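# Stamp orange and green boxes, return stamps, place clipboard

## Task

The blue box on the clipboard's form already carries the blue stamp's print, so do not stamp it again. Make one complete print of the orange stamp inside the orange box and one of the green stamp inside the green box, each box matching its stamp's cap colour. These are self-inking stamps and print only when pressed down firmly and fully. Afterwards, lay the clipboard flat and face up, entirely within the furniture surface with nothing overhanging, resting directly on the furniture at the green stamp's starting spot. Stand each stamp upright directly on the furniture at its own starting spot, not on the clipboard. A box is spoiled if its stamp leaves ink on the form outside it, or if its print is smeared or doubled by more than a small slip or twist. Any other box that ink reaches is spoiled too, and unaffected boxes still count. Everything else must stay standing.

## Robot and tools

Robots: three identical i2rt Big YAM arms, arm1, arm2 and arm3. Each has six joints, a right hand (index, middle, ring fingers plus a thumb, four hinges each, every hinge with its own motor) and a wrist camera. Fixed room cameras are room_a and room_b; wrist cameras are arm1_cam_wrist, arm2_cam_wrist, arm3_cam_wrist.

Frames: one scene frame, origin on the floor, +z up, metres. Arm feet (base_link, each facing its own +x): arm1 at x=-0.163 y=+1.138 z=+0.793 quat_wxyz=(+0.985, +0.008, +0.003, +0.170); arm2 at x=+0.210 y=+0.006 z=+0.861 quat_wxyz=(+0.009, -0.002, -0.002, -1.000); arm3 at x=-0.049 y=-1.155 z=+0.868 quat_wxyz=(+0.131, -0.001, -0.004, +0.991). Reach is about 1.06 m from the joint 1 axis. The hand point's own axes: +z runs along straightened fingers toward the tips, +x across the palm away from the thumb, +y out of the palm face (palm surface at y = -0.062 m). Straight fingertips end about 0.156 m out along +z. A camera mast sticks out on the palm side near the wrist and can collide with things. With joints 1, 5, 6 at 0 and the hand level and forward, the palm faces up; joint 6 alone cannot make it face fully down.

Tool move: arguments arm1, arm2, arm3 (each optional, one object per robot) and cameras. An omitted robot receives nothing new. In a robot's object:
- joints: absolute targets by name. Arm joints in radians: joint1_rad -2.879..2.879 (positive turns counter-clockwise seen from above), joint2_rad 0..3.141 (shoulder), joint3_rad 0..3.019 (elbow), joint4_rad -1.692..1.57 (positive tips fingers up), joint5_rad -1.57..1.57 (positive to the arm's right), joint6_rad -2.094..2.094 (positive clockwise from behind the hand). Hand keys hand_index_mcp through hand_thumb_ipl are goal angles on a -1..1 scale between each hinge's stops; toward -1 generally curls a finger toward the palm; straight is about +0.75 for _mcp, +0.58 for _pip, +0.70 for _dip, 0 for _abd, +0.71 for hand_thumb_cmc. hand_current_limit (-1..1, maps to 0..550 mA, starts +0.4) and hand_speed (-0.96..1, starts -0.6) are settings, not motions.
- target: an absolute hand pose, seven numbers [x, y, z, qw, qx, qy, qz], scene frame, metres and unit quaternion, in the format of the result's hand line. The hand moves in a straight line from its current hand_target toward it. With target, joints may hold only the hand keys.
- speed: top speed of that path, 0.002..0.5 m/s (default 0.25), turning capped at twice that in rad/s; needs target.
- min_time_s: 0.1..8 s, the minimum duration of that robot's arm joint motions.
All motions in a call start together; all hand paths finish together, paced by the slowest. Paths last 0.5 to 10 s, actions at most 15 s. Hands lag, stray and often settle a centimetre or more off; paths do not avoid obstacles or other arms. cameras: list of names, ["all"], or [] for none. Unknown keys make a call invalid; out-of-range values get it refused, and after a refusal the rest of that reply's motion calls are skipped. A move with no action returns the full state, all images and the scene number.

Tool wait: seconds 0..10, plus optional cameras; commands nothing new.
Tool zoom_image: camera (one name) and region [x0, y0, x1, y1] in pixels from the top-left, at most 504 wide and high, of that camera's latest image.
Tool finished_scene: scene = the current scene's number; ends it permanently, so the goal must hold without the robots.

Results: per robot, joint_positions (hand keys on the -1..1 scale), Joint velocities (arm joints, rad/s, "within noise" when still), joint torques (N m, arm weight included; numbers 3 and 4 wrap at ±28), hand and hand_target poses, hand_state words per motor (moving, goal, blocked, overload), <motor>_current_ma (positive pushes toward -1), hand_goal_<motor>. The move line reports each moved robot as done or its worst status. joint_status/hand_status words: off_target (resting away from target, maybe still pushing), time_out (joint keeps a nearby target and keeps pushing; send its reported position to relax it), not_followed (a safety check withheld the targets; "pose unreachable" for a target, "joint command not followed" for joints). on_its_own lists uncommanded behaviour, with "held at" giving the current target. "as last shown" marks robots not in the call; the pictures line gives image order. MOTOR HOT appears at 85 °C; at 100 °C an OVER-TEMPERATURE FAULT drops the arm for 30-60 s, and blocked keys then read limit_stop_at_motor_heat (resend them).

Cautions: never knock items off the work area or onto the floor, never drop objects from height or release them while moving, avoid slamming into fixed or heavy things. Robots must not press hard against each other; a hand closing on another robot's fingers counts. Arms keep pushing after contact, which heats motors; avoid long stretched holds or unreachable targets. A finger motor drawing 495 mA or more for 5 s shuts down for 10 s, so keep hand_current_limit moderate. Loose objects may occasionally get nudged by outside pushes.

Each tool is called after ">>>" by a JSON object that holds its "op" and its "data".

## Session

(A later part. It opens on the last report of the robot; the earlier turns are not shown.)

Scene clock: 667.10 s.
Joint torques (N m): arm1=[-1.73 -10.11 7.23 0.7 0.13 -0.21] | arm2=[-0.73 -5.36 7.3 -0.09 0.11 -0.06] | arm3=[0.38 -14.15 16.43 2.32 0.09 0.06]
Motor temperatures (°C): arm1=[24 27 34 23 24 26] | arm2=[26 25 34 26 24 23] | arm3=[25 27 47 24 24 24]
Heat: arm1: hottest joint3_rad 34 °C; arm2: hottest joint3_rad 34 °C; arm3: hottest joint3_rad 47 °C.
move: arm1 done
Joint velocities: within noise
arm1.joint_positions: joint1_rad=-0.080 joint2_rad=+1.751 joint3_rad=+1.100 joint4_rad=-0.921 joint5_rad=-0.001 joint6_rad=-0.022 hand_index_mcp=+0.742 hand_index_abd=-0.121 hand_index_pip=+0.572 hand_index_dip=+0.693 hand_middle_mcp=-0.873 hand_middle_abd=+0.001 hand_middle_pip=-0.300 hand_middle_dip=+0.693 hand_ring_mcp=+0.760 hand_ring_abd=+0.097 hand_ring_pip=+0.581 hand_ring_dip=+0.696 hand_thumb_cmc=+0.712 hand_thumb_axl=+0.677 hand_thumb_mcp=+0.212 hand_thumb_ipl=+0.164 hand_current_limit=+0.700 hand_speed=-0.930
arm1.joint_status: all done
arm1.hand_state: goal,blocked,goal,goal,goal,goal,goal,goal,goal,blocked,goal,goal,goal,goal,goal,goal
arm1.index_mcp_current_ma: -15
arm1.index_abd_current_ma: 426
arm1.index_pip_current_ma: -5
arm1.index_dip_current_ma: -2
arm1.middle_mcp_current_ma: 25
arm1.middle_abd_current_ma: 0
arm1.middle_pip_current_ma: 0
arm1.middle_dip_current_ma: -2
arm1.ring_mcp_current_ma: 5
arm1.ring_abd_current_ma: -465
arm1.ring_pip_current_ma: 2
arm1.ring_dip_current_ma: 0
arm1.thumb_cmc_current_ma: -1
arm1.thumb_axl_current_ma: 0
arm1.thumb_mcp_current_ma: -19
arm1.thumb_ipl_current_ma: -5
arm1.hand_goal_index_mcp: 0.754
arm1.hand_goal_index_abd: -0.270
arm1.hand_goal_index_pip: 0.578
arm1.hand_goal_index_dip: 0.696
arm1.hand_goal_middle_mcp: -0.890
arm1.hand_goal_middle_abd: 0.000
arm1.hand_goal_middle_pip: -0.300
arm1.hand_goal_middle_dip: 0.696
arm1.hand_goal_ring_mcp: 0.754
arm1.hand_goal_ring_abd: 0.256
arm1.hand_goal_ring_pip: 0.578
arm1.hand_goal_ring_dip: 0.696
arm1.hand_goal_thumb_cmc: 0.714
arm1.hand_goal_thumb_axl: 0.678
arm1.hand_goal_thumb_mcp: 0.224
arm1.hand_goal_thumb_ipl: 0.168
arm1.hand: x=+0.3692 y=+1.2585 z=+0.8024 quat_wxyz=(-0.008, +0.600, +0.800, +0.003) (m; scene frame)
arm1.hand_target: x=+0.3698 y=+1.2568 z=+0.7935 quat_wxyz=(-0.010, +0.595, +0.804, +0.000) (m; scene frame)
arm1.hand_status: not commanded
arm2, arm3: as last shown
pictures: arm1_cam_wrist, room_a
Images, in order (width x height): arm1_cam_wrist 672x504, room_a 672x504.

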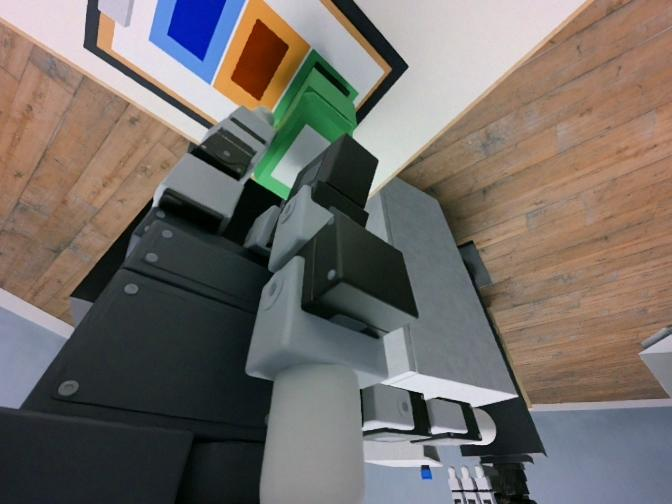

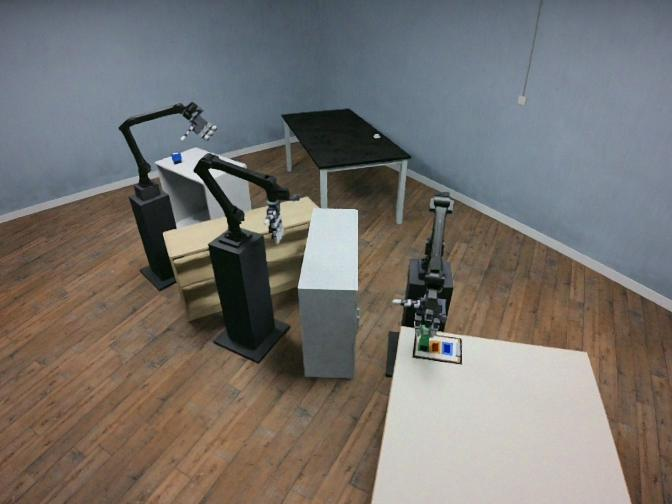

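>>> {"op": "move", "data": {"arm1": {"joints": {"joint2_rad": 1.7756, "joint3_rad": 1.0964, "joint4_rad": -0.901}, "min_time_s": 0.8}}}

>>> {"op": "move", "data": {"arm1": {"joints": {"joint2_rad": 1.782, "joint3_rad": 1.0928, "joint4_rad": -0.891}, "min_time_s": 0.8}, "cameras": ["arm1_cam_wrist", "room_a"]}}

>>> {"op": "zoom_image", "data": {"camera": "arm1_cam_wrist", "region": [260, 20, 400, 130]}}

>>> {"op": "zoom_image", "data": {"camera": "room_a", "region": [400, 310, 450, 370]}}

Scene clock: 668.47 s.
Joint torques (N m): arm1=[-1.79 -10.4 7.19 0.72 0.13 -0.22] | arm2=[-0.79 -5.42 7.31 -0.1 0.1 -0.06] | arm3=[0.32 -14.15 16.43 2.32 0.09 0.05]
Motor temperatures (°C): arm1=[24 27 34 23 24 26] | arm2=[26 25 34 26 24 23] | arm3=[25 27 47 24 24 24]
Heat: arm1: hottest joint3_rad 34 °C; arm2: hottest joint3_rad 34 °C; arm3: hottest joint3_rad 47 °C.
move: arm1 done
Joint velocities: within noise
arm1.joint_positions: joint1_rad=-0.080 joint2_rad=+1.758 joint3_rad=+1.097 joint4_rad=-0.911 joint5_rad=-0.001 joint6_rad=-0.022 hand_index_mcp=+0.742 hand_index_abd=-0.121 hand_index_pip=+0.572 hand_index_dip=+0.693 hand_middle_mcp=-0.873 hand_middle_abd=+0.001 hand_middle_pip=-0.300 hand_middle_dip=+0.693 hand_ring_mcp=+0.760 hand_ring_abd=+0.097 hand_ring_pip=+0.581 hand_ring_dip=+0.696 hand_thumb_cmc=+0.712 hand_thumb_axl=+0.677 hand_thumb_mcp=+0.212 hand_thumb_ipl=+0.164 hand_current_limit=+0.700 hand_speed=-0.930
arm1.joint_status: all done
arm1.hand_state: goal,blocked,goal,goal,goal,goal,goal,goal,goal,blocked,goal,goal,goal,goal,goal,goal
arm1.index_mcp_current_ma: -15
arm1.index_abd_current_ma: 426
arm1.index_pip_current_ma: -5
arm1.index_dip_current_ma: -2
arm1.middle_mcp_current_ma: 25
arm1.middle_abd_current_ma: 0
arm1.middle_pip_current_ma: 0
arm1.middle_dip_current_ma: -2
arm1.ring_mcp_current_ma: 5
arm1.ring_abd_current_ma: -465
arm1.ring_pip_current_ma: 2
arm1.ring_dip_current_ma: 0
arm1.thumb_cmc_current_ma: -1
arm1.thumb_axl_current_ma: 0
arm1.thumb_mcp_current_ma: -19
arm1.thumb_ipl_current_ma: -5
arm1.hand_goal_index_mcp: 0.754
arm1.hand_goal_index_abd: -0.270
arm1.hand_goal_index_pip: 0.578
arm1.hand_goal_index_dip: 0.696
arm1.hand_goal_middle_mcp: -0.890
arm1.hand_goal_middle_abd: 0.000
arm1.hand_goal_middle_pip: -0.300
arm1.hand_goal_middle_dip: 0.696
arm1.hand_goal_ring_mcp: 0.754
arm1.hand_goal_ring_abd: 0.256
arm1.hand_goal_ring_pip: 0.578
arm1.hand_goal_ring_dip: 0.696
arm1.hand_goal_thumb_cmc: 0.714
arm1.hand_goal_thumb_axl: 0.678
arm1.hand_goal_thumb_mcp: 0.224
arm1.hand_goal_thumb_ipl: 0.168
arm1.hand: x=+0.3694 y=+1.2587 z=+0.7986 quat_wxyz=(-0.008, +0.600, +0.800, +0.004) (m; scene frame)
arm1.hand_target: x=+0.3700 y=+1.2569 z=+0.7898 quat_wxyz=(-0.010, +0.595, +0.804, +0.000) (m; scene frame)
arm1.hand_status: not commanded
arm2, arm3: as last shown
pictures: none

Scene clock: 669.57 s.
Joint torques (N m): arm1=[-1.79 -9.7 6.94 0.98 0.12 -0.22] | arm2=[-0.79 -5.42 7.3 -0.1 0.1 -0.06] | arm3=[0.38 -14.1 16.42 2.3 0.09 0.05]
Motor temperatures (°C): arm1=[24 27 34 23 24 26] | arm2=[26 25 34 26 24 23] | arm3=[25 27 47 24 24 24]
Heat: arm1: hottest joint3_rad 34 °C; arm2: hottest joint3_rad 34 °C; arm3: hottest joint3_rad 47 °C.
move: arm1 done
Joint velocities: within noise
arm1.joint_positions: joint1_rad=-0.080 joint2_rad=+1.758 joint3_rad=+1.096 joint4_rad=-0.906 joint5_rad=-0.001 joint6_rad=-0.022 hand_index_mcp=+0.746 hand_index_abd=-0.121 hand_index_pip=+0.574 hand_index_dip=+0.694 hand_middle_mcp=-0.873 hand_middle_abd=+0.001 hand_middle_pip=-0.300 hand_middle_dip=+0.693 hand_ring_mcp=+0.764 hand_ring_abd=+0.097 hand_ring_pip=+0.583 hand_ring_dip=+0.697 hand_thumb_cmc=+0.712 hand_thumb_axl=+0.677 hand_thumb_mcp=+0.212 hand_thumb_ipl=+0.164 hand_current_limit=+0.700 hand_speed=-0.930
arm1.joint_status: all done
arm1.hand_state: goal,blocked,goal,goal,goal,goal,goal,goal,goal,blocked,goal,goal,goal,goal,goal,goal
arm1.index_mcp_current_ma: -8
arm1.index_abd_current_ma: 425
arm1.index_pip_current_ma: -3
arm1.index_dip_current_ma: -1
arm1.middle_mcp_current_ma: 25
arm1.middle_abd_current_ma: 0
arm1.middle_pip_current_ma: 0
arm1.middle_dip_current_ma: -2
arm1.ring_mcp_current_ma: 11
arm1.ring_abd_current_ma: -465
arm1.ring_pip_current_ma: 4
arm1.ring_dip_current_ma: 0
arm1.thumb_cmc_current_ma: -1
arm1.thumb_axl_current_ma: 0
arm1.thumb_mcp_current_ma: -19
arm1.thumb_ipl_current_ma: -5
arm1.hand_goal_index_mcp: 0.754
arm1.hand_goal_index_abd: -0.270
arm1.hand_goal_index_pip: 0.578
arm1.hand_goal_index_dip: 0.696
arm1.hand_goal_middle_mcp: -0.890
arm1.hand_goal_middle_abd: 0.000
arm1.hand_goal_middle_pip: -0.300
arm1.hand_goal_middle_dip: 0.696
arm1.hand_goal_ring_mcp: 0.754
arm1.hand_goal_ring_abd: 0.256
arm1.hand_goal_ring_pip: 0.578
arm1.hand_goal_ring_dip: 0.696
arm1.hand_goal_thumb_cmc: 0.714
arm1.hand_goal_thumb_axl: 0.678
arm1.hand_goal_thumb_mcp: 0.224
arm1.hand_goal_thumb_ipl: 0.168
arm1.hand: x=+0.3700 y=+1.2588 z=+0.7984 quat_wxyz=(-0.007, +0.600, +0.800, +0.005) (m; scene frame)
arm1.hand_target: x=+0.3696 y=+1.2569 z=+0.7858 quat_wxyz=(-0.010, +0.595, +0.804, +0.000) (m; scene frame)
arm1.hand_status: not commanded
arm2, arm3: as last shown
pictures: arm1_cam_wrist, room_a
Images, in order (width x height): arm1_cam_wrist 672x504, room_a 672x504.

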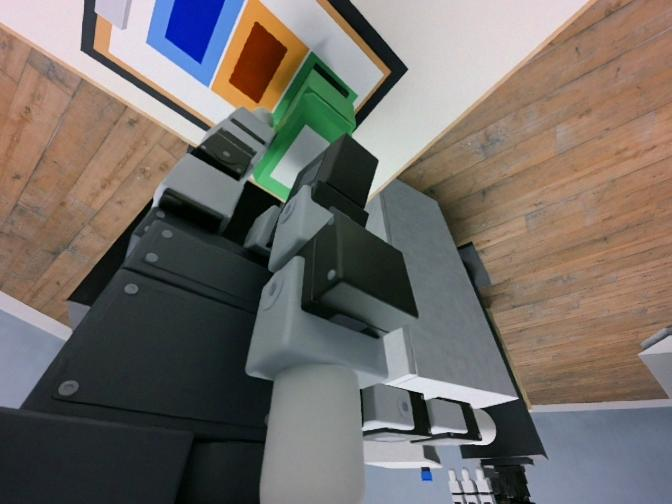

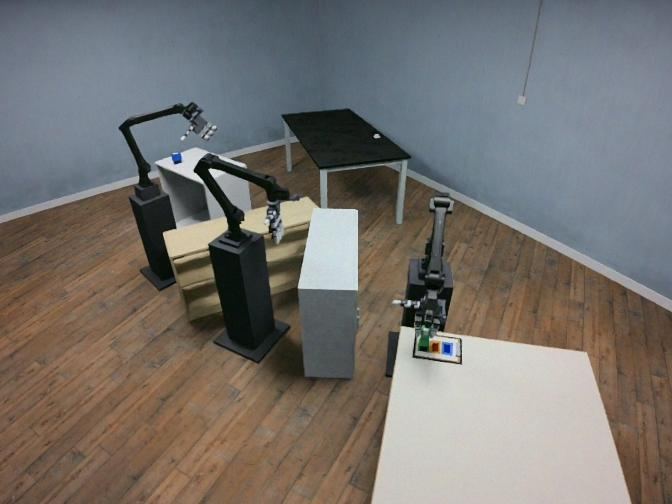

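Scaled by 3.600 from the camera's 672x504 image, which has a finer 960x720 frame.

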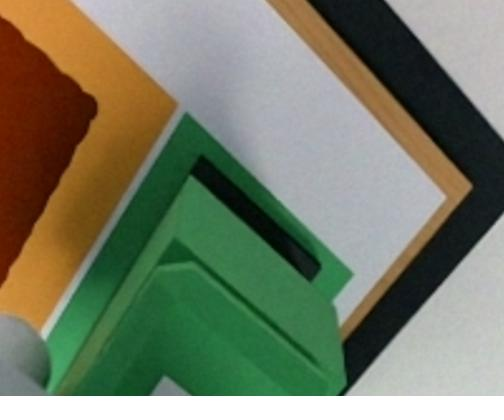

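Scaled by 8.400 from the camera's 672x504 image, which has a finer 960x720 frame.

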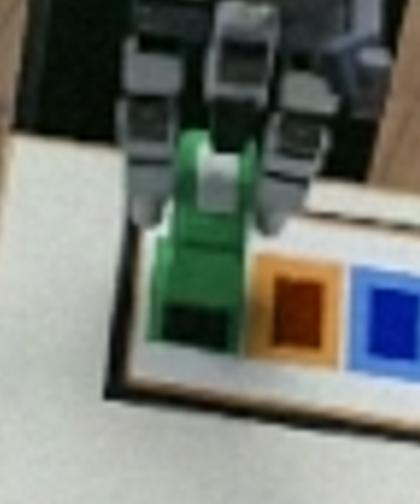

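>>> {"op": "move", "data": {"arm1": {"joints": {"hand_index_abd": -0.16, "hand_ring_abd": 0.14}}}}

>>> {"op": "move", "data": {"arm1": {"joints": {"hand_index_abd": -0.06, "hand_ring_abd": 0.04}}}}

>>> {"op": "move", "data": {"arm1": {"joints": {"hand_index_abd": 0.08, "hand_ring_abd": -0.08}}, "cameras": ["arm1_cam_wrist", "room_a"]}}

>>> {"op": "zoom_image", "data": {"camera": "arm1_cam_wrist", "region": [260, 20, 400, 130]}}

>>> {"op": "zoom_image", "data": {"camera": "room_a", "region": [400, 310, 450, 370]}}

Scene clock: 670.77 s.
Joint torques (N m): arm1=[-1.85 -9.64 6.9 0.98 0.13 -0.21] | arm2=[-0.73 -5.42 7.31 -0.1 0.11 -0.05] | arm3=[0.38 -14.15 16.42 2.33 0.09 0.05]
Motor temperatures (°C): arm1=[24 27 34 23 24 26] | arm2=[26 25 34 26 24 23] | arm3=[25 27 47 24 24 24]
Heat: arm1: hottest joint3_rad 34 °C; arm2: hottest joint3_rad 34 °C; arm3: hottest joint3_rad 47 °C.
move: arm1 off_target
Joint velocities: within noise
arm1.joint_positions: joint1_rad=-0.080 joint2_rad=+1.758 joint3_rad=+1.096 joint4_rad=-0.906 joint5_rad=-0.001 joint6_rad=-0.022 hand_index_mcp=+0.746 hand_index_abd=-0.120 hand_index_pip=+0.574 hand_index_dip=+0.694 hand_middle_mcp=-0.873 hand_middle_abd=+0.001 hand_middle_pip=-0.300 hand_middle_dip=+0.693 hand_ring_mcp=+0.764 hand_ring_abd=+0.087 hand_ring_pip=+0.583 hand_ring_dip=+0.697 hand_thumb_cmc=+0.712 hand_thumb_axl=+0.677 hand_thumb_mcp=+0.212 hand_thumb_ipl=+0.164 hand_current_limit=+0.700 hand_speed=-0.930
arm1.joint_status: hand_index_abd off_target (ended at -0.120, target -0.160); hand_ring_abd off_target (ended at +0.087, target +0.140)
arm1.hand_state: goal,blocked,goal,goal,goal,goal,goal,goal,goal,blocked,goal,goal,goal,goal,goal,goal
arm1.index_mcp_current_ma: -8
arm1.index_abd_current_ma: 64
arm1.index_pip_current_ma: -3
arm1.index_dip_current_ma: -1
arm1.middle_mcp_current_ma: 25
arm1.middle_abd_current_ma: 0
arm1.middle_pip_current_ma: 0
arm1.middle_dip_current_ma: -2
arm1.ring_mcp_current_ma: 11
arm1.ring_abd_current_ma: -95
arm1.ring_pip_current_ma: 4
arm1.ring_dip_current_ma: 0
arm1.thumb_cmc_current_ma: -1
arm1.thumb_axl_current_ma: 0
arm1.thumb_mcp_current_ma: -19
arm1.thumb_ipl_current_ma: -5
arm1.hand_goal_index_mcp: 0.754
arm1.hand_goal_index_abd: -0.160
arm1.hand_goal_index_pip: 0.578
arm1.hand_goal_index_dip: 0.696
arm1.hand_goal_middle_mcp: -0.890
arm1.hand_goal_middle_abd: 0.000
arm1.hand_goal_middle_pip: -0.300
arm1.hand_goal_middle_dip: 0.696
arm1.hand_goal_ring_mcp: 0.754
arm1.hand_goal_ring_abd: 0.140
arm1.hand_goal_ring_pip: 0.578
arm1.hand_goal_ring_dip: 0.696
arm1.hand_goal_thumb_cmc: 0.714
arm1.hand_goal_thumb_axl: 0.678
arm1.hand_goal_thumb_mcp: 0.224
arm1.hand_goal_thumb_ipl: 0.168
arm1.hand: x=+0.3700 y=+1.2589 z=+0.7984 quat_wxyz=(-0.007, +0.600, +0.800, +0.005) (m; scene frame)
arm1.hand_target: x=+0.3696 y=+1.2569 z=+0.7858 quat_wxyz=(-0.010, +0.595, +0.804, +0.000) (m; scene frame)
arm1.hand_status: not commanded
arm2.joint_positions: joint1_rad=-1.273 joint2_rad=+1.063 joint3_rad=+0.756 joint4_rad=-1.201 joint5_rad=+0.000 joint6_rad=+0.010 hand_index_mcp=+0.751 hand_index_abd=-0.001 hand_index_pip=+0.575 hand_index_dip=+0.693 hand_middle_mcp=+0.751 hand_middle_abd=+0.000 hand_middle_pip=+0.575 hand_middle_dip=+0.694 hand_ring_mcp=+0.751 hand_ring_abd=+0.000 hand_ring_pip=+0.575 hand_ring_dip=+0.693 hand_thumb_cmc=+0.712 hand_thumb_axl=+0.677 hand_thumb_mcp=+0.222 hand_thumb_ipl=+0.163 hand_current_limit=+0.700 hand_speed=-0.850
arm2.joint_status: not commanded
arm2.hand_state: goal,goal,goal,goal,goal,goal,goal,goal,goal,goal,goal,goal,goal,goal,goal,goal
arm2.index_mcp_current_ma: -10
arm2.index_abd_current_ma: -3
arm2.index_pip_current_ma: -10
arm2.index_dip_current_ma: -9
arm2.middle_mcp_current_ma: -11
arm2.middle_abd_current_ma: 1
arm2.middle_pip_current_ma: -9
arm2.middle_dip_current_ma: -7
arm2.ring_mcp_current_ma: -11
arm2.ring_abd_current_ma: -1
arm2.ring_pip_current_ma: -9
arm2.ring_dip_current_ma: -10
arm2.thumb_cmc_current_ma: -6
arm2.thumb_axl_current_ma: -4
arm2.thumb_mcp_current_ma: -10
arm2.thumb_ipl_current_ma: -22
arm2.hand_goal_index_mcp: 0.754
arm2.hand_goal_index_abd: 0.000
arm2.hand_goal_index_pip: 0.578
arm2.hand_goal_index_dip: 0.696
arm2.hand_goal_middle_mcp: 0.754
arm2.hand_goal_middle_abd: 0.000
arm2.hand_goal_middle_pip: 0.578
arm2.hand_goal_middle_dip: 0.696
arm2.hand_goal_ring_mcp: 0.754
arm2.hand_goal_ring_abd: 0.000
arm2.hand_goal_ring_pip: 0.578
arm2.hand_goal_ring_dip: 0.696
arm2.hand_goal_thumb_cmc: 0.714
arm2.hand_goal_thumb_axl: 0.678
arm2.hand_goal_thumb_mcp: 0.224
arm2.hand_goal_thumb_ipl: 0.168
arm2.hand: x=+0.1215 y=+0.3569 z=+0.9963 quat_wxyz=(+0.007, +0.152, -0.988, -0.029) (m; scene frame)
arm2.hand_target: x=+0.1253 y=+0.3537 z=+0.9954 quat_wxyz=(+0.006, +0.152, -0.988, -0.025) (m; scene frame)
arm2.hand_status: not commanded
arm3.joint_positions: joint1_rad=-0.661 joint2_rad=+1.359 joint3_rad=+1.551 joint4_rad=-1.019 joint5_rad=-0.001 joint6_rad=+1.030 hand_index_mcp=+1.000 hand_index_abd=+0.003 hand_index_pip=-1.000 hand_index_dip=+0.699 hand_middle_mcp=+1.000 hand_middle_abd=+0.002 hand_middle_pip=-0.998 hand_middle_dip=+0.698 hand_ring_mcp=+1.000 hand_ring_abd=+0.000 hand_ring_pip=-0.995 hand_ring_dip=+0.698 hand_thumb_cmc=+0.715 hand_thumb_axl=+0.677 hand_thumb_mcp=+0.223 hand_thumb_ipl=+0.168 hand_current_limit=+0.800 hand_speed=-0.800
arm3.joint_status: not commanded
arm3.hand_state: goal,goal,goal,goal,goal,goal,goal,goal,goal,goal,goal,goal,goal,goal,goal,goal
arm3.index_mcp_current_ma: -1
arm3.index_abd_current_ma: 5
arm3.index_pip_current_ma: 0
arm3.index_dip_current_ma: 5
arm3.middle_mcp_current_ma: 0
arm3.middle_abd_current_ma: 3
arm3.middle_pip_current_ma: 4
arm3.middle_dip_current_ma: 4
arm3.ring_mcp_current_ma: 0
arm3.ring_abd_current_ma: 0
arm3.ring_pip_current_ma: 11
arm3.ring_dip_current_ma: 5
arm3.thumb_cmc_current_ma: 1
arm3.thumb_axl_current_ma: -1
arm3.thumb_mcp_current_ma: -9
arm3.thumb_ipl_current_ma: -1
arm3.hand_goal_index_mcp: 1.000
arm3.hand_goal_index_abd: 0.000
arm3.hand_goal_index_pip: -1.000
arm3.hand_goal_index_dip: 0.696
arm3.hand_goal_middle_mcp: 1.000
arm3.hand_goal_middle_abd: 0.000
arm3.hand_goal_middle_pip: -1.000
arm3.hand_goal_middle_dip: 0.696
arm3.hand_goal_ring_mcp: 1.000
arm3.hand_goal_ring_abd: 0.000
arm3.hand_goal_ring_pip: -1.000
arm3.hand_goal_ring_dip: 0.696
arm3.hand_goal_thumb_cmc: 0.714
arm3.hand_goal_thumb_axl: 0.678
arm3.hand_goal_thumb_mcp: 0.226
arm3.hand_goal_thumb_ipl: 0.168
arm3.hand: x=-0.3254 y=-0.6529 z=+1.2925 quat_wxyz=(-0.269, +0.176, +0.914, +0.246) (m; scene frame)
arm3.hand_target: x=-0.3295 y=-0.6478 z=+1.3228 quat_wxyz=(-0.294, +0.178, +0.901, +0.266) (m; scene frame)
arm3.hand_status: not commanded
pictures: none

Scene clock: 671.53 s.
Joint torques (N m): arm1=[-1.79 -9.7 6.95 0.7 0.13 -0.2] | arm2=[-0.73 -5.36 7.31 -0.1 0.1 -0.06] | arm3=[0.38 -14.15 16.43 2.32 0.09 0.05]
Motor temperatures (°C): arm1=[24 27 34 23 24 26] | arm2=[26 25 34 26 24 23] | arm3=[25 27 47 24 24 24]
Heat: arm1: hottest joint3_rad 34 °C; arm2: hottest joint3_rad 34 °C; arm3: hottest joint3_rad 47 °C.
move: arm1 done
Joint velocities: within noise
arm1.joint_positions: joint1_rad=-0.080 joint2_rad=+1.758 joint3_rad=+1.096 joint4_rad=-0.901 joint5_rad=-0.001 joint6_rad=-0.023 hand_index_mcp=+0.749 hand_index_abd=-0.063 hand_index_pip=+0.575 hand_index_dip=+0.694 hand_middle_mcp=-0.873 hand_middle_abd=+0.001 hand_middle_pip=-0.300 hand_middle_dip=+0.693 hand_ring_mcp=+0.755 hand_ring_abd=+0.043 hand_ring_pip=+0.580 hand_ring_dip=+0.697 hand_thumb_cmc=+0.712 hand_thumb_axl=+0.677 hand_thumb_mcp=+0.212 hand_thumb_ipl=+0.164 hand_current_limit=+0.700 hand_speed=-0.930
arm1.joint_status: all done
arm1.hand_state: goal,goal,goal,goal,goal,goal,goal,goal,goal,goal,goal,goal,goal,goal,goal,goal
arm1.index_mcp_current_ma: -5
arm1.index_abd_current_ma: -1
arm1.index_pip_current_ma: -2
arm1.index_dip_current_ma: -1
arm1.middle_mcp_current_ma: 25
arm1.middle_abd_current_ma: 0
arm1.middle_pip_current_ma: 0
arm1.middle_dip_current_ma: -2
arm1.ring_mcp_current_ma: 1
arm1.ring_abd_current_ma: 2
arm1.ring_pip_current_ma: 1
arm1.ring_dip_current_ma: 0
arm1.thumb_cmc_current_ma: -1
arm1.thumb_axl_current_ma: 0
arm1.thumb_mcp_current_ma: -19
arm1.thumb_ipl_current_ma: -5
arm1.hand_goal_index_mcp: 0.754
arm1.hand_goal_index_abd: -0.060
arm1.hand_goal_index_pip: 0.578
arm1.hand_goal_index_dip: 0.696
arm1.hand_goal_middle_mcp: -0.890
arm1.hand_goal_middle_abd: 0.000
arm1.hand_goal_middle_pip: -0.300
arm1.hand_goal_middle_dip: 0.696
arm1.hand_goal_ring_mcp: 0.754
arm1.hand_goal_ring_abd: 0.040
arm1.hand_goal_ring_pip: 0.578
arm1.hand_goal_ring_dip: 0.696
arm1.hand_goal_thumb_cmc: 0.714
arm1.hand_goal_thumb_axl: 0.678
arm1.hand_goal_thumb_mcp: 0.224
arm1.hand_goal_thumb_ipl: 0.168
arm1.hand: x=+0.3713 y=+1.2592 z=+0.7989 quat_wxyz=(-0.005, +0.600, +0.800, +0.007) (m; scene frame)
arm1.hand_target: x=+0.3696 y=+1.2568 z=+0.7859 quat_wxyz=(-0.010, +0.595, +0.804, +0.000) (m; scene frame)
arm1.hand_status: not commanded
arm2, arm3: as last shown
pictures: none

Scene clock: 672.47 s.
Joint torques (N m): arm1=[-1.9 -9.76 6.91 0.73 0.13 -0.21] | arm2=[-0.73 -5.42 7.3 -0.1 0.1 -0.05] | arm3=[0.38 -14.1 16.42 2.3 0.09 0.05]
Motor temperatures (°C): arm1=[24 27 34 23 24 26] | arm2=[26 25 34 26 24 23] | arm3=[25 27 47 24 24 24]
Heat: arm1: hottest joint3_rad 34 °C; arm2: hottest joint3_rad 34 °C; arm3: hottest joint3_rad 47 °C.
move: arm1 done
Joint velocities: within noise
arm1.joint_positions: joint1_rad=-0.080 joint2_rad=+1.758 joint3_rad=+1.096 joint4_rad=-0.901 joint5_rad=-0.001 joint6_rad=-0.023 hand_index_mcp=+0.749 hand_index_abd=+0.077 hand_index_pip=+0.575 hand_index_dip=+0.694 hand_middle_mcp=-0.873 hand_middle_abd=+0.001 hand_middle_pip=-0.300 hand_middle_dip=+0.693 hand_ring_mcp=+0.755 hand_ring_abd=-0.076 hand_ring_pip=+0.580 hand_ring_dip=+0.697 hand_thumb_cmc=+0.712 hand_thumb_axl=+0.677 hand_thumb_mcp=+0.212 hand_thumb_ipl=+0.164 hand_current_limit=+0.700 hand_speed=-0.930
arm1.joint_status: all done
arm1.hand_state: goal,goal,goal,goal,goal,goal,goal,goal,goal,goal,goal,goal,goal,goal,goal,goal
arm1.index_mcp_current_ma: -5
arm1.index_abd_current_ma: -2
arm1.index_pip_current_ma: -2
arm1.index_dip_current_ma: -1
arm1.middle_mcp_current_ma: 25
arm1.middle_abd_current_ma: 0
arm1.middle_pip_current_ma: 0
arm1.middle_dip_current_ma: -2
arm1.ring_mcp_current_ma: 1
arm1.ring_abd_current_ma: 3
arm1.ring_pip_current_ma: 1
arm1.ring_dip_current_ma: 0
arm1.thumb_cmc_current_ma: -1
arm1.thumb_axl_current_ma: 0
arm1.thumb_mcp_current_ma: -19
arm1.thumb_ipl_current_ma: -5
arm1.hand_goal_index_mcp: 0.754
arm1.hand_goal_index_abd: 0.080
arm1.hand_goal_index_pip: 0.578
arm1.hand_goal_index_dip: 0.696
arm1.hand_goal_middle_mcp: -0.890
arm1.hand_goal_middle_abd: 0.000
arm1.hand_goal_middle_pip: -0.300
arm1.hand_goal_middle_dip: 0.696
arm1.hand_goal_ring_mcp: 0.754
arm1.hand_goal_ring_abd: -0.080
arm1.hand_goal_ring_pip: 0.578
arm1.hand_goal_ring_dip: 0.696
arm1.hand_goal_thumb_cmc: 0.714
arm1.hand_goal_thumb_axl: 0.678
arm1.hand_goal_thumb_mcp: 0.224
arm1.hand_goal_thumb_ipl: 0.168
arm1.hand: x=+0.3713 y=+1.2592 z=+0.7989 quat_wxyz=(-0.005, +0.600, +0.800, +0.007) (m; scene frame)
arm1.hand_target: x=+0.3696 y=+1.2568 z=+0.7859 quat_wxyz=(-0.010, +0.595, +0.804, +0.000) (m; scene frame)
arm1.hand_status: not commanded
arm2, arm3: as last shown
pictures: arm1_cam_wrist, room_a
Images, in order (width x height): arm1_cam_wrist 672x504, room_a 672x504.

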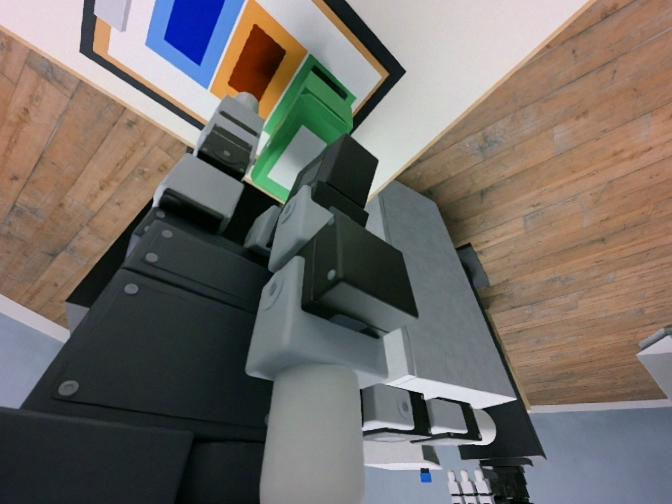

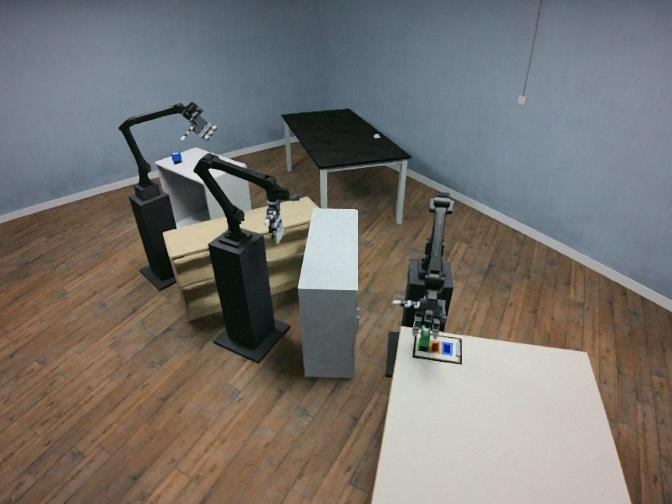

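Scaled by 3.600 from the camera's 672x504 image, which has a finer 960x720 frame.

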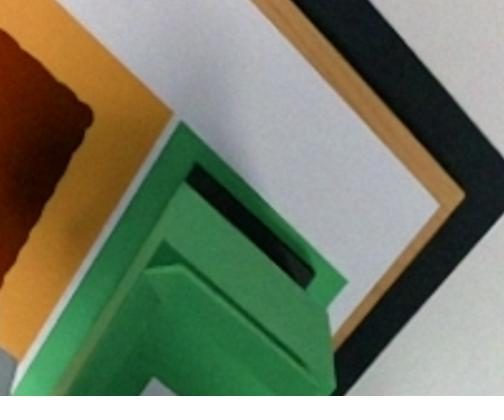

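Scaled by 8.400 from the camera's 672x504 image, which has a finer 960x720 frame.

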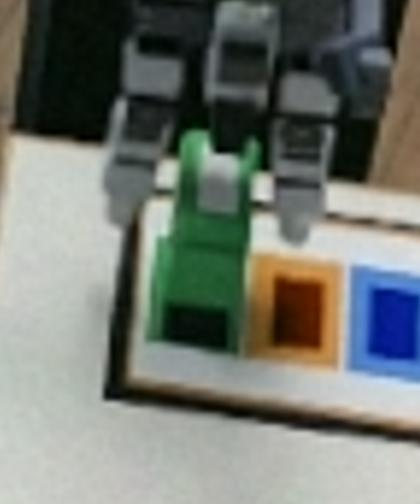

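>>> {"op": "move", "data": {"arm1": {"joints": {"joint2_rad": 1.575, "joint3_rad": 1.271, "joint4_rad": -1.222}, "min_time_s": 2.5}, "cameras": ["arm1_cam_wrist", "room_a"]}}

>>> {"op": "zoom_image", "data": {"camera": "room_a", "region": [400, 310, 450, 370]}}

>>> {"op": "zoom_image", "data": {"camera": "arm1_cam_wrist", "region": [240, 0, 400, 130]}}

Scene clock: 676.20 s.
Joint torques (N m): arm1=[-1.85 -11.63 12.29 -0.09 0.13 -0.21] | arm2=[-0.73 -5.36 7.3 -0.1 0.1 -0.06] | arm3=[0.38 -14.21 16.43 2.32 0.09 0.05]
Motor temperatures (°C): arm1=[24 27 34 23 24 26] | arm2=[26 25 34 26 24 23] | arm3=[25 27 47 24 24 24]
Heat: arm1: hottest joint3_rad 34 °C; arm2: hottest joint3_rad 34 °C; arm3: hottest joint3_rad 47 °C.
move: arm1 done
Joint velocities: within noise
arm1.joint_positions: joint1_rad=-0.080 joint2_rad=+1.589 joint3_rad=+1.229 joint4_rad=-1.214 joint5_rad=-0.001 joint6_rad=-0.023 hand_index_mcp=+0.749 hand_index_abd=+0.077 hand_index_pip=+0.575 hand_index_dip=+0.694 hand_middle_mcp=-0.873 hand_middle_abd=+0.001 hand_middle_pip=-0.300 hand_middle_dip=+0.693 hand_ring_mcp=+0.754 hand_ring_abd=-0.076 hand_ring_pip=+0.580 hand_ring_dip=+0.697 hand_thumb_cmc=+0.712 hand_thumb_axl=+0.677 hand_thumb_mcp=+0.212 hand_thumb_ipl=+0.164 hand_current_limit=+0.700 hand_speed=-0.930
arm1.joint_status: all done
arm1.hand_state: goal,goal,goal,goal,goal,goal,goal,goal,goal,goal,goal,goal,goal,goal,goal,goal
arm1.index_mcp_current_ma: -4
arm1.index_abd_current_ma: -2
arm1.index_pip_current_ma: -2
arm1.index_dip_current_ma: -1
arm1.middle_mcp_current_ma: 25
arm1.middle_abd_current_ma: 0
arm1.middle_pip_current_ma: 0
arm1.middle_dip_current_ma: -2
arm1.ring_mcp_current_ma: 0
arm1.ring_abd_current_ma: 3
arm1.ring_pip_current_ma: 1
arm1.ring_dip_current_ma: 0
arm1.thumb_cmc_current_ma: -1
arm1.thumb_axl_current_ma: 0
arm1.thumb_mcp_current_ma: -19
arm1.thumb_ipl_current_ma: -5
arm1.hand_goal_index_mcp: 0.754
arm1.hand_goal_index_abd: 0.080
arm1.hand_goal_index_pip: 0.578
arm1.hand_goal_index_dip: 0.696
arm1.hand_goal_middle_mcp: -0.890
arm1.hand_goal_middle_abd: 0.000
arm1.hand_goal_middle_pip: -0.300
arm1.hand_goal_middle_dip: 0.696
arm1.hand_goal_ring_mcp: 0.754
arm1.hand_goal_ring_abd: -0.080
arm1.hand_goal_ring_pip: 0.578
arm1.hand_goal_ring_dip: 0.696
arm1.hand_goal_thumb_cmc: 0.714
arm1.hand_goal_thumb_axl: 0.678
arm1.hand_goal_thumb_mcp: 0.224
arm1.hand_goal_thumb_ipl: 0.168
arm1.hand: x=+0.3636 y=+1.2552 z=+0.9164 quat_wxyz=(-0.009, +0.600, +0.800, +0.003) (m; scene frame)
arm1.hand_target: x=+0.3774 y=+1.2563 z=+0.9417 quat_wxyz=(+0.007, +0.595, +0.803, +0.021) (m; scene frame)
arm1.hand_status: not commanded
arm2, arm3: as last shown
pictures: arm1_cam_wrist, room_a
Images, in order (width x height): arm1_cam_wrist 672x504, room_a 672x504.

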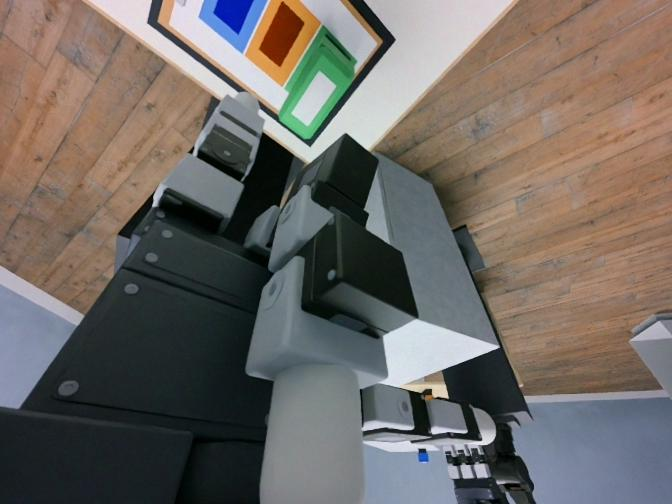

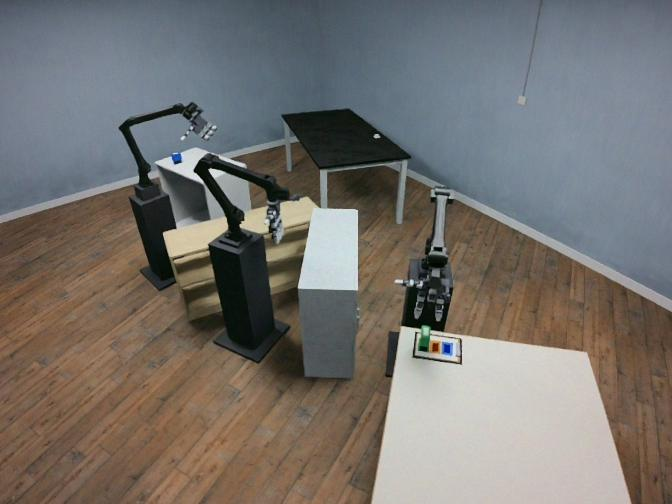

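Scaled by 8.400 from the camera's 672x504 image, which has a finer 960x720 frame.

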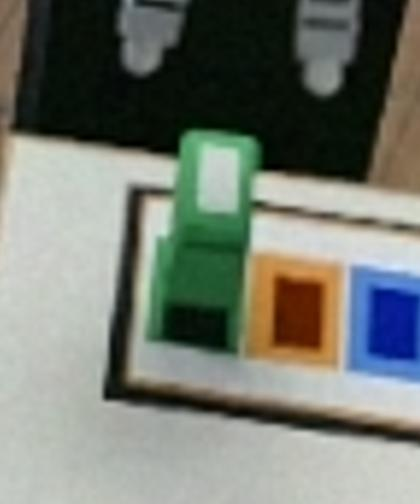

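Scaled by 3.150 from the camera's 672x504 image, which has a finer 960x720 frame.

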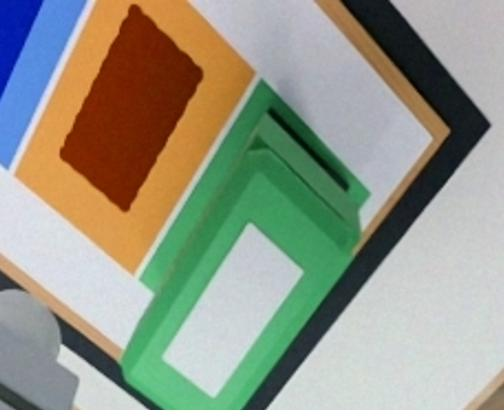

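>>> {"op": "move", "data": {"arm1": {"joints": {"hand_speed": -0.7, "hand_index_mcp": -1.0, "hand_index_pip": -0.25, "hand_index_abd": 0.0, "hand_middle_mcp": -1.0, "hand_middle_pip": -0.3, "hand_ring_mcp": -1.0, "hand_ring_pip": 0.9, "hand_ring_abd": 0.0}}}}

>>> {"op": "move", "data": {"arm1": {"joints": {"joint1_rad": -0.0587, "joint2_rad": 1.770, "joint3_rad": 0.9466, "joint4_rad": -0.759, "joint6_rad": 0.008}, "min_time_s": 2.5}, "cameras": ["arm1_cam_wrist", "room_a"]}}

>>> {"op": "zoom_image", "data": {"camera": "room_a", "region": [400, 300, 450, 360]}}

>>> {"op": "zoom_image", "data": {"camera": "arm1_cam_wrist", "region": [200, 0, 440, 180]}}

Scene clock: 678.87 s.
Joint torques (N m): arm1=[-1.85 -11.52 12.4 0.06 0.14 -0.21] | arm2=[-0.79 -5.36 7.3 -0.1 0.1 -0.05] | arm3=[0.38 -14.15 16.43 2.32 0.09 0.05]
Motor temperatures (°C): arm1=[24 27 34 23 24 26] | arm2=[26 25 34 26 24 23] | arm3=[25 27 47 24 24 24]
Heat: arm1: hottest joint3_rad 34 °C; arm2: hottest joint3_rad 34 °C; arm3: hottest joint3_rad 47 °C.
move: arm1 off_target
Joint velocities: within noise
arm1.joint_positions: joint1_rad=-0.080 joint2_rad=+1.589 joint3_rad=+1.229 joint4_rad=-1.215 joint5_rad=-0.001 joint6_rad=-0.023 hand_index_mcp=-0.983 hand_index_abd=+0.003 hand_index_pip=-0.247 hand_index_dip=+0.694 hand_middle_mcp=-0.971 hand_middle_abd=+0.001 hand_middle_pip=-0.298 hand_middle_dip=+0.695 hand_ring_mcp=-0.980 hand_ring_abd=-0.003 hand_ring_pip=+0.900 hand_ring_dip=+0.697 hand_thumb_cmc=+0.712 hand_thumb_axl=+0.677 hand_thumb_mcp=+0.212 hand_thumb_ipl=+0.164 hand_current_limit=+0.700 hand_speed=-0.700
arm1.joint_status: hand_middle_mcp off_target (ended at -0.971, target -1.000); hand_ring_mcp off_target (ended at -0.980, target -1.000); the others done
arm1.hand_state: goal,goal,goal,goal,blocked,goal,goal,goal,blocked,goal,goal,goal,goal,goal,goal,goal
arm1.index_mcp_current_ma: 24
arm1.index_abd_current_ma: 1
arm1.index_pip_current_ma: 2
arm1.index_dip_current_ma: -1
arm1.middle_mcp_current_ma: 53
arm1.middle_abd_current_ma: 0
arm1.middle_pip_current_ma: 1
arm1.middle_dip_current_ma: 0
arm1.ring_mcp_current_ma: 32
arm1.ring_abd_current_ma: -2
arm1.ring_pip_current_ma: 0
arm1.ring_dip_current_ma: 0
arm1.thumb_cmc_current_ma: -1
arm1.thumb_axl_current_ma: 0
arm1.thumb_mcp_current_ma: -19
arm1.thumb_ipl_current_ma: -5
arm1.hand_goal_index_mcp: -1.000
arm1.hand_goal_index_abd: 0.000
arm1.hand_goal_index_pip: -0.250
arm1.hand_goal_index_dip: 0.696
arm1.hand_goal_middle_mcp: -1.000
arm1.hand_goal_middle_abd: 0.000
arm1.hand_goal_middle_pip: -0.300
arm1.hand_goal_middle_dip: 0.696
arm1.hand_goal_ring_mcp: -1.000
arm1.hand_goal_ring_abd: 0.000
arm1.hand_goal_ring_pip: 0.900
arm1.hand_goal_ring_dip: 0.696
arm1.hand_goal_thumb_cmc: 0.714
arm1.hand_goal_thumb_axl: 0.678
arm1.hand_goal_thumb_mcp: 0.224
arm1.hand_goal_thumb_ipl: 0.168
arm1.hand: x=+0.3634 y=+1.2552 z=+0.9163 quat_wxyz=(-0.009, +0.600, +0.800, +0.003) (m; scene frame)
arm1.hand_target: x=+0.3774 y=+1.2563 z=+0.9416 quat_wxyz=(+0.007, +0.595, +0.803, +0.021) (m; scene frame)
arm1.hand_status: not commanded
arm2, arm3: as last shown
pictures: none

Scene clock: 681.83 s.
Joint torques (N m): arm1=[-0.09 -9.17 6.32 0.88 0.13 0.11] | arm2=[-0.73 -5.42 7.31 -0.09 0.1 -0.06] | arm3=[0.38 -14.1 16.42 2.33 0.09 0.05]
Motor temperatures (°C): arm1=[24 27 34 23 24 26] | arm2=[26 25 34 26 24 23] | arm3=[25 27 47 24 24 24]
Heat: arm1: hottest joint3_rad 34 °C; arm2: hottest joint3_rad 34 °C; arm3: hottest joint3_rad 47 °C.
move: arm1 done
Joint velocities: within noise
arm1.joint_positions: joint1_rad=-0.072 joint2_rad=+1.751 joint3_rad=+0.949 joint4_rad=-0.769 joint5_rad=-0.001 joint6_rad=-0.010 hand_index_mcp=-0.984 hand_index_abd=+0.003 hand_index_pip=-0.247 hand_index_dip=+0.694 hand_middle_mcp=-0.971 hand_middle_abd=+0.001 hand_middle_pip=-0.298 hand_middle_dip=+0.695 hand_ring_mcp=-0.981 hand_ring_abd=-0.003 hand_ring_pip=+0.900 hand_ring_dip=+0.697 hand_thumb_cmc=+0.712 hand_thumb_axl=+0.677 hand_thumb_mcp=+0.212 hand_thumb_ipl=+0.164 hand_current_limit=+0.700 hand_speed=-0.700
arm1.joint_status: all done
arm1.hand_state: goal,goal,goal,goal,blocked,goal,goal,goal,goal,goal,goal,goal,goal,goal,goal,goal
arm1.index_mcp_current_ma: 22
arm1.index_abd_current_ma: 1
arm1.index_pip_current_ma: 2
arm1.index_dip_current_ma: -1
arm1.middle_mcp_current_ma: 53
arm1.middle_abd_current_ma: 0
arm1.middle_pip_current_ma: 1
arm1.middle_dip_current_ma: 0
arm1.ring_mcp_current_ma: 30
arm1.ring_abd_current_ma: -2
arm1.ring_pip_current_ma: 0
arm1.ring_dip_current_ma: 0
arm1.thumb_cmc_current_ma: -1
arm1.thumb_axl_current_ma: 0
arm1.thumb_mcp_current_ma: -19
arm1.thumb_ipl_current_ma: -5
arm1.hand_goal_index_mcp: -1.000
arm1.hand_goal_index_abd: 0.000
arm1.hand_goal_index_pip: -0.250
arm1.hand_goal_index_dip: 0.696
arm1.hand_goal_middle_mcp: -1.000
arm1.hand_goal_middle_abd: 0.000
arm1.hand_goal_middle_pip: -0.300
arm1.hand_goal_middle_dip: 0.696
arm1.hand_goal_ring_mcp: -1.000
arm1.hand_goal_ring_abd: 0.000
arm1.hand_goal_ring_pip: 0.900
arm1.hand_goal_ring_dip: 0.696
arm1.hand_goal_thumb_cmc: 0.714
arm1.hand_goal_thumb_axl: 0.678
arm1.hand_goal_thumb_mcp: 0.224
arm1.hand_goal_thumb_ipl: 0.168
arm1.hand: x=+0.3313 y=+1.2522 z=+0.7598 quat_wxyz=(-0.008, +0.601, +0.799, +0.004) (m; scene frame)
arm1.hand_target: x=+0.3279 y=+1.2567 z=+0.7506 quat_wxyz=(-0.011, +0.603, +0.798, -0.001) (m; scene frame)
arm1.hand_status: not commanded
arm2, arm3: as last shown
pictures: arm1_cam_wrist, room_a
Images, in order (width x height): arm1_cam_wrist 672x504, room_a 672x504.

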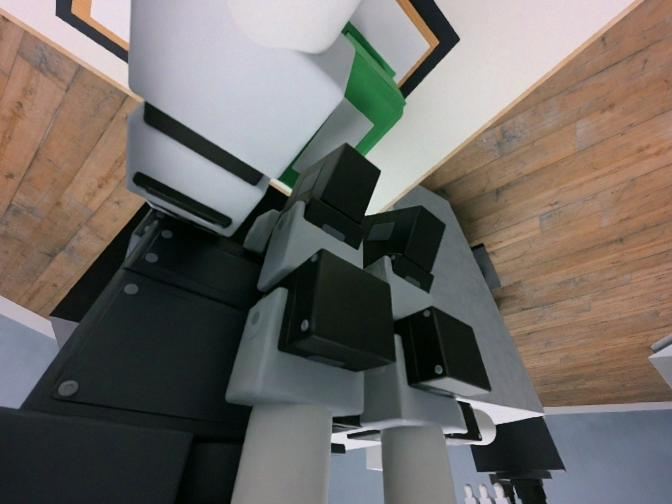

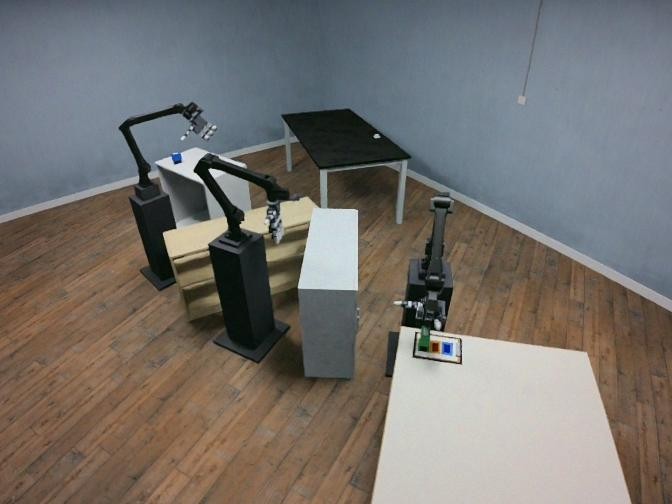

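Scaled by 8.400 from the camera's 672x504 image, which has a finer 960x720 frame.

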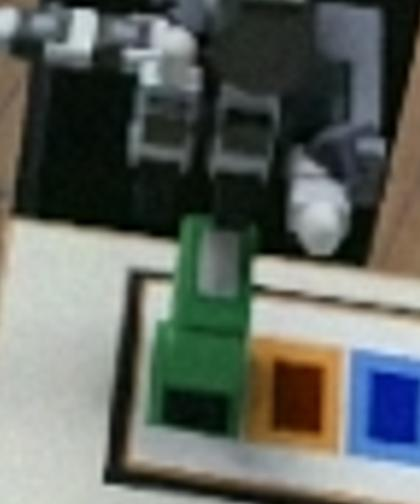

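Scaled by 2.100 from the camera's 672x504 image, which has a finer 960x720 frame.

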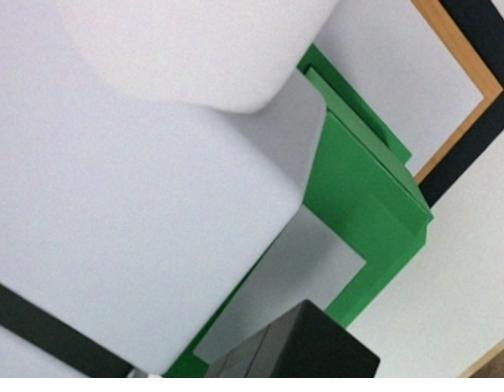

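>>> {"op": "move", "data": {"arm1": {"joints": {"joint2_rad": 1.841, "joint3_rad": 0.931, "joint4_rad": -0.673}, "min_time_s": 1.5}, "cameras": ["arm1_cam_wrist", "room_a"]}}

>>> {"op": "zoom_image", "data": {"camera": "room_a", "region": [400, 300, 450, 360]}}

>>> {"op": "zoom_image", "data": {"camera": "arm1_cam_wrist", "region": [200, 0, 440, 180]}}

Scene clock: 684.00 s.
Joint torques (N m): arm1=[-0.03 -9.05 5.55 1.05 0.13 0.09] | arm2=[-0.79 -5.36 7.31 -0.1 0.1 -0.06] | arm3=[0.32 -14.15 16.44 2.3 0.09 0.06]
Motor temperatures (°C): arm1=[24 27 34 23 24 26] | arm2=[26 25 34 26 24 23] | arm3=[25 27 47 24 24 24]
Heat: arm1: hottest joint3_rad 34 °C; arm2: hottest joint3_rad 34 °C; arm3: hottest joint3_rad 47 °C.
move: arm1 done
Joint velocities: within noise
arm1.joint_positions: joint1_rad=-0.072 joint2_rad=+1.815 joint3_rad=+0.936 joint4_rad=-0.687 joint5_rad=-0.001 joint6_rad=-0.010 hand_index_mcp=-0.984 hand_index_abd=+0.003 hand_index_pip=-0.247 hand_index_dip=+0.694 hand_middle_mcp=-0.974 hand_middle_abd=+0.001 hand_middle_pip=-0.295 hand_middle_dip=+0.697 hand_ring_mcp=-0.981 hand_ring_abd=-0.003 hand_ring_pip=+0.900 hand_ring_dip=+0.697 hand_thumb_cmc=+0.712 hand_thumb_axl=+0.677 hand_thumb_mcp=+0.212 hand_thumb_ipl=+0.164 hand_current_limit=+0.700 hand_speed=-0.700
arm1.joint_status: all done
arm1.hand_state: goal,goal,goal,goal,blocked,goal,goal,goal,goal,goal,goal,goal,goal,goal,goal,goal
arm1.index_mcp_current_ma: 22
arm1.index_abd_current_ma: 1
arm1.index_pip_current_ma: 2
arm1.index_dip_current_ma: -1
arm1.middle_mcp_current_ma: 45
arm1.middle_abd_current_ma: 0
arm1.middle_pip_current_ma: 4
arm1.middle_dip_current_ma: 0
arm1.ring_mcp_current_ma: 30
arm1.ring_abd_current_ma: -2
arm1.ring_pip_current_ma: 0
arm1.ring_dip_current_ma: 0
arm1.thumb_cmc_current_ma: -1
arm1.thumb_axl_current_ma: 0
arm1.thumb_mcp_current_ma: -19
arm1.thumb_ipl_current_ma: -5
arm1.hand_goal_index_mcp: -1.000
arm1.hand_goal_index_abd: 0.000
arm1.hand_goal_index_pip: -0.250
arm1.hand_goal_index_dip: 0.696
arm1.hand_goal_middle_mcp: -1.000
arm1.hand_goal_middle_abd: 0.000
arm1.hand_goal_middle_pip: -0.300
arm1.hand_goal_middle_dip: 0.696
arm1.hand_goal_ring_mcp: -1.000
arm1.hand_goal_ring_abd: 0.000
arm1.hand_goal_ring_pip: 0.900
arm1.hand_goal_ring_dip: 0.696
arm1.hand_goal_thumb_cmc: 0.714
arm1.hand_goal_thumb_axl: 0.678
arm1.hand_goal_thumb_mcp: 0.224
arm1.hand_goal_thumb_ipl: 0.168
arm1.hand: x=+0.3333 y=+1.2532 z=+0.7313 quat_wxyz=(-0.006, +0.602, +0.799, +0.006) (m; scene frame)
arm1.hand_target: x=+0.3269 y=+1.2570 z=+0.7179 quat_wxyz=(-0.011, +0.603, +0.797, -0.002) (m; scene frame)
arm1.hand_status: not commanded
arm2, arm3: as last shown
pictures: arm1_cam_wrist, room_a
Images, in order (width x height): arm1_cam_wrist 672x504, room_a 672x504.

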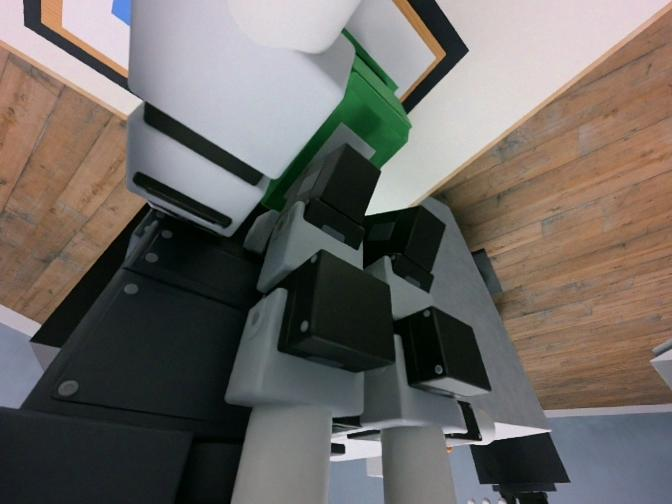

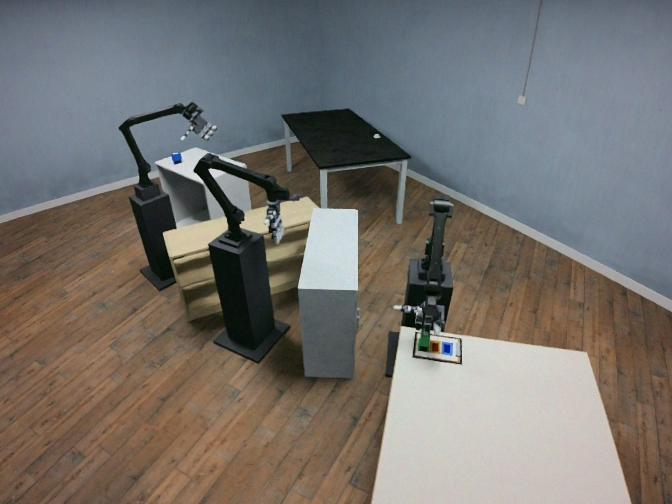

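Scaled by 8.400 from the camera's 672x504 image, which has a finer 960x720 frame.

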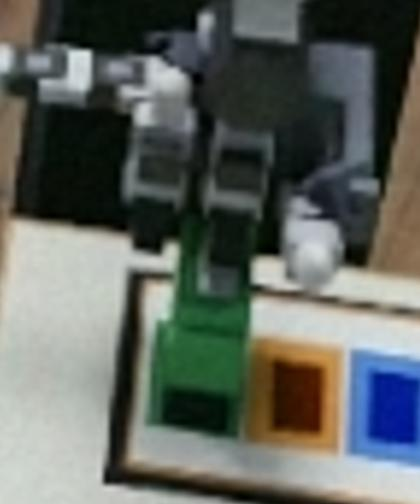

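Scaled by 2.100 from the camera's 672x504 image, which has a finer 960x720 frame.

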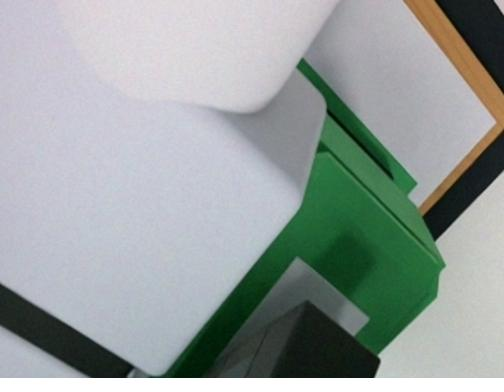

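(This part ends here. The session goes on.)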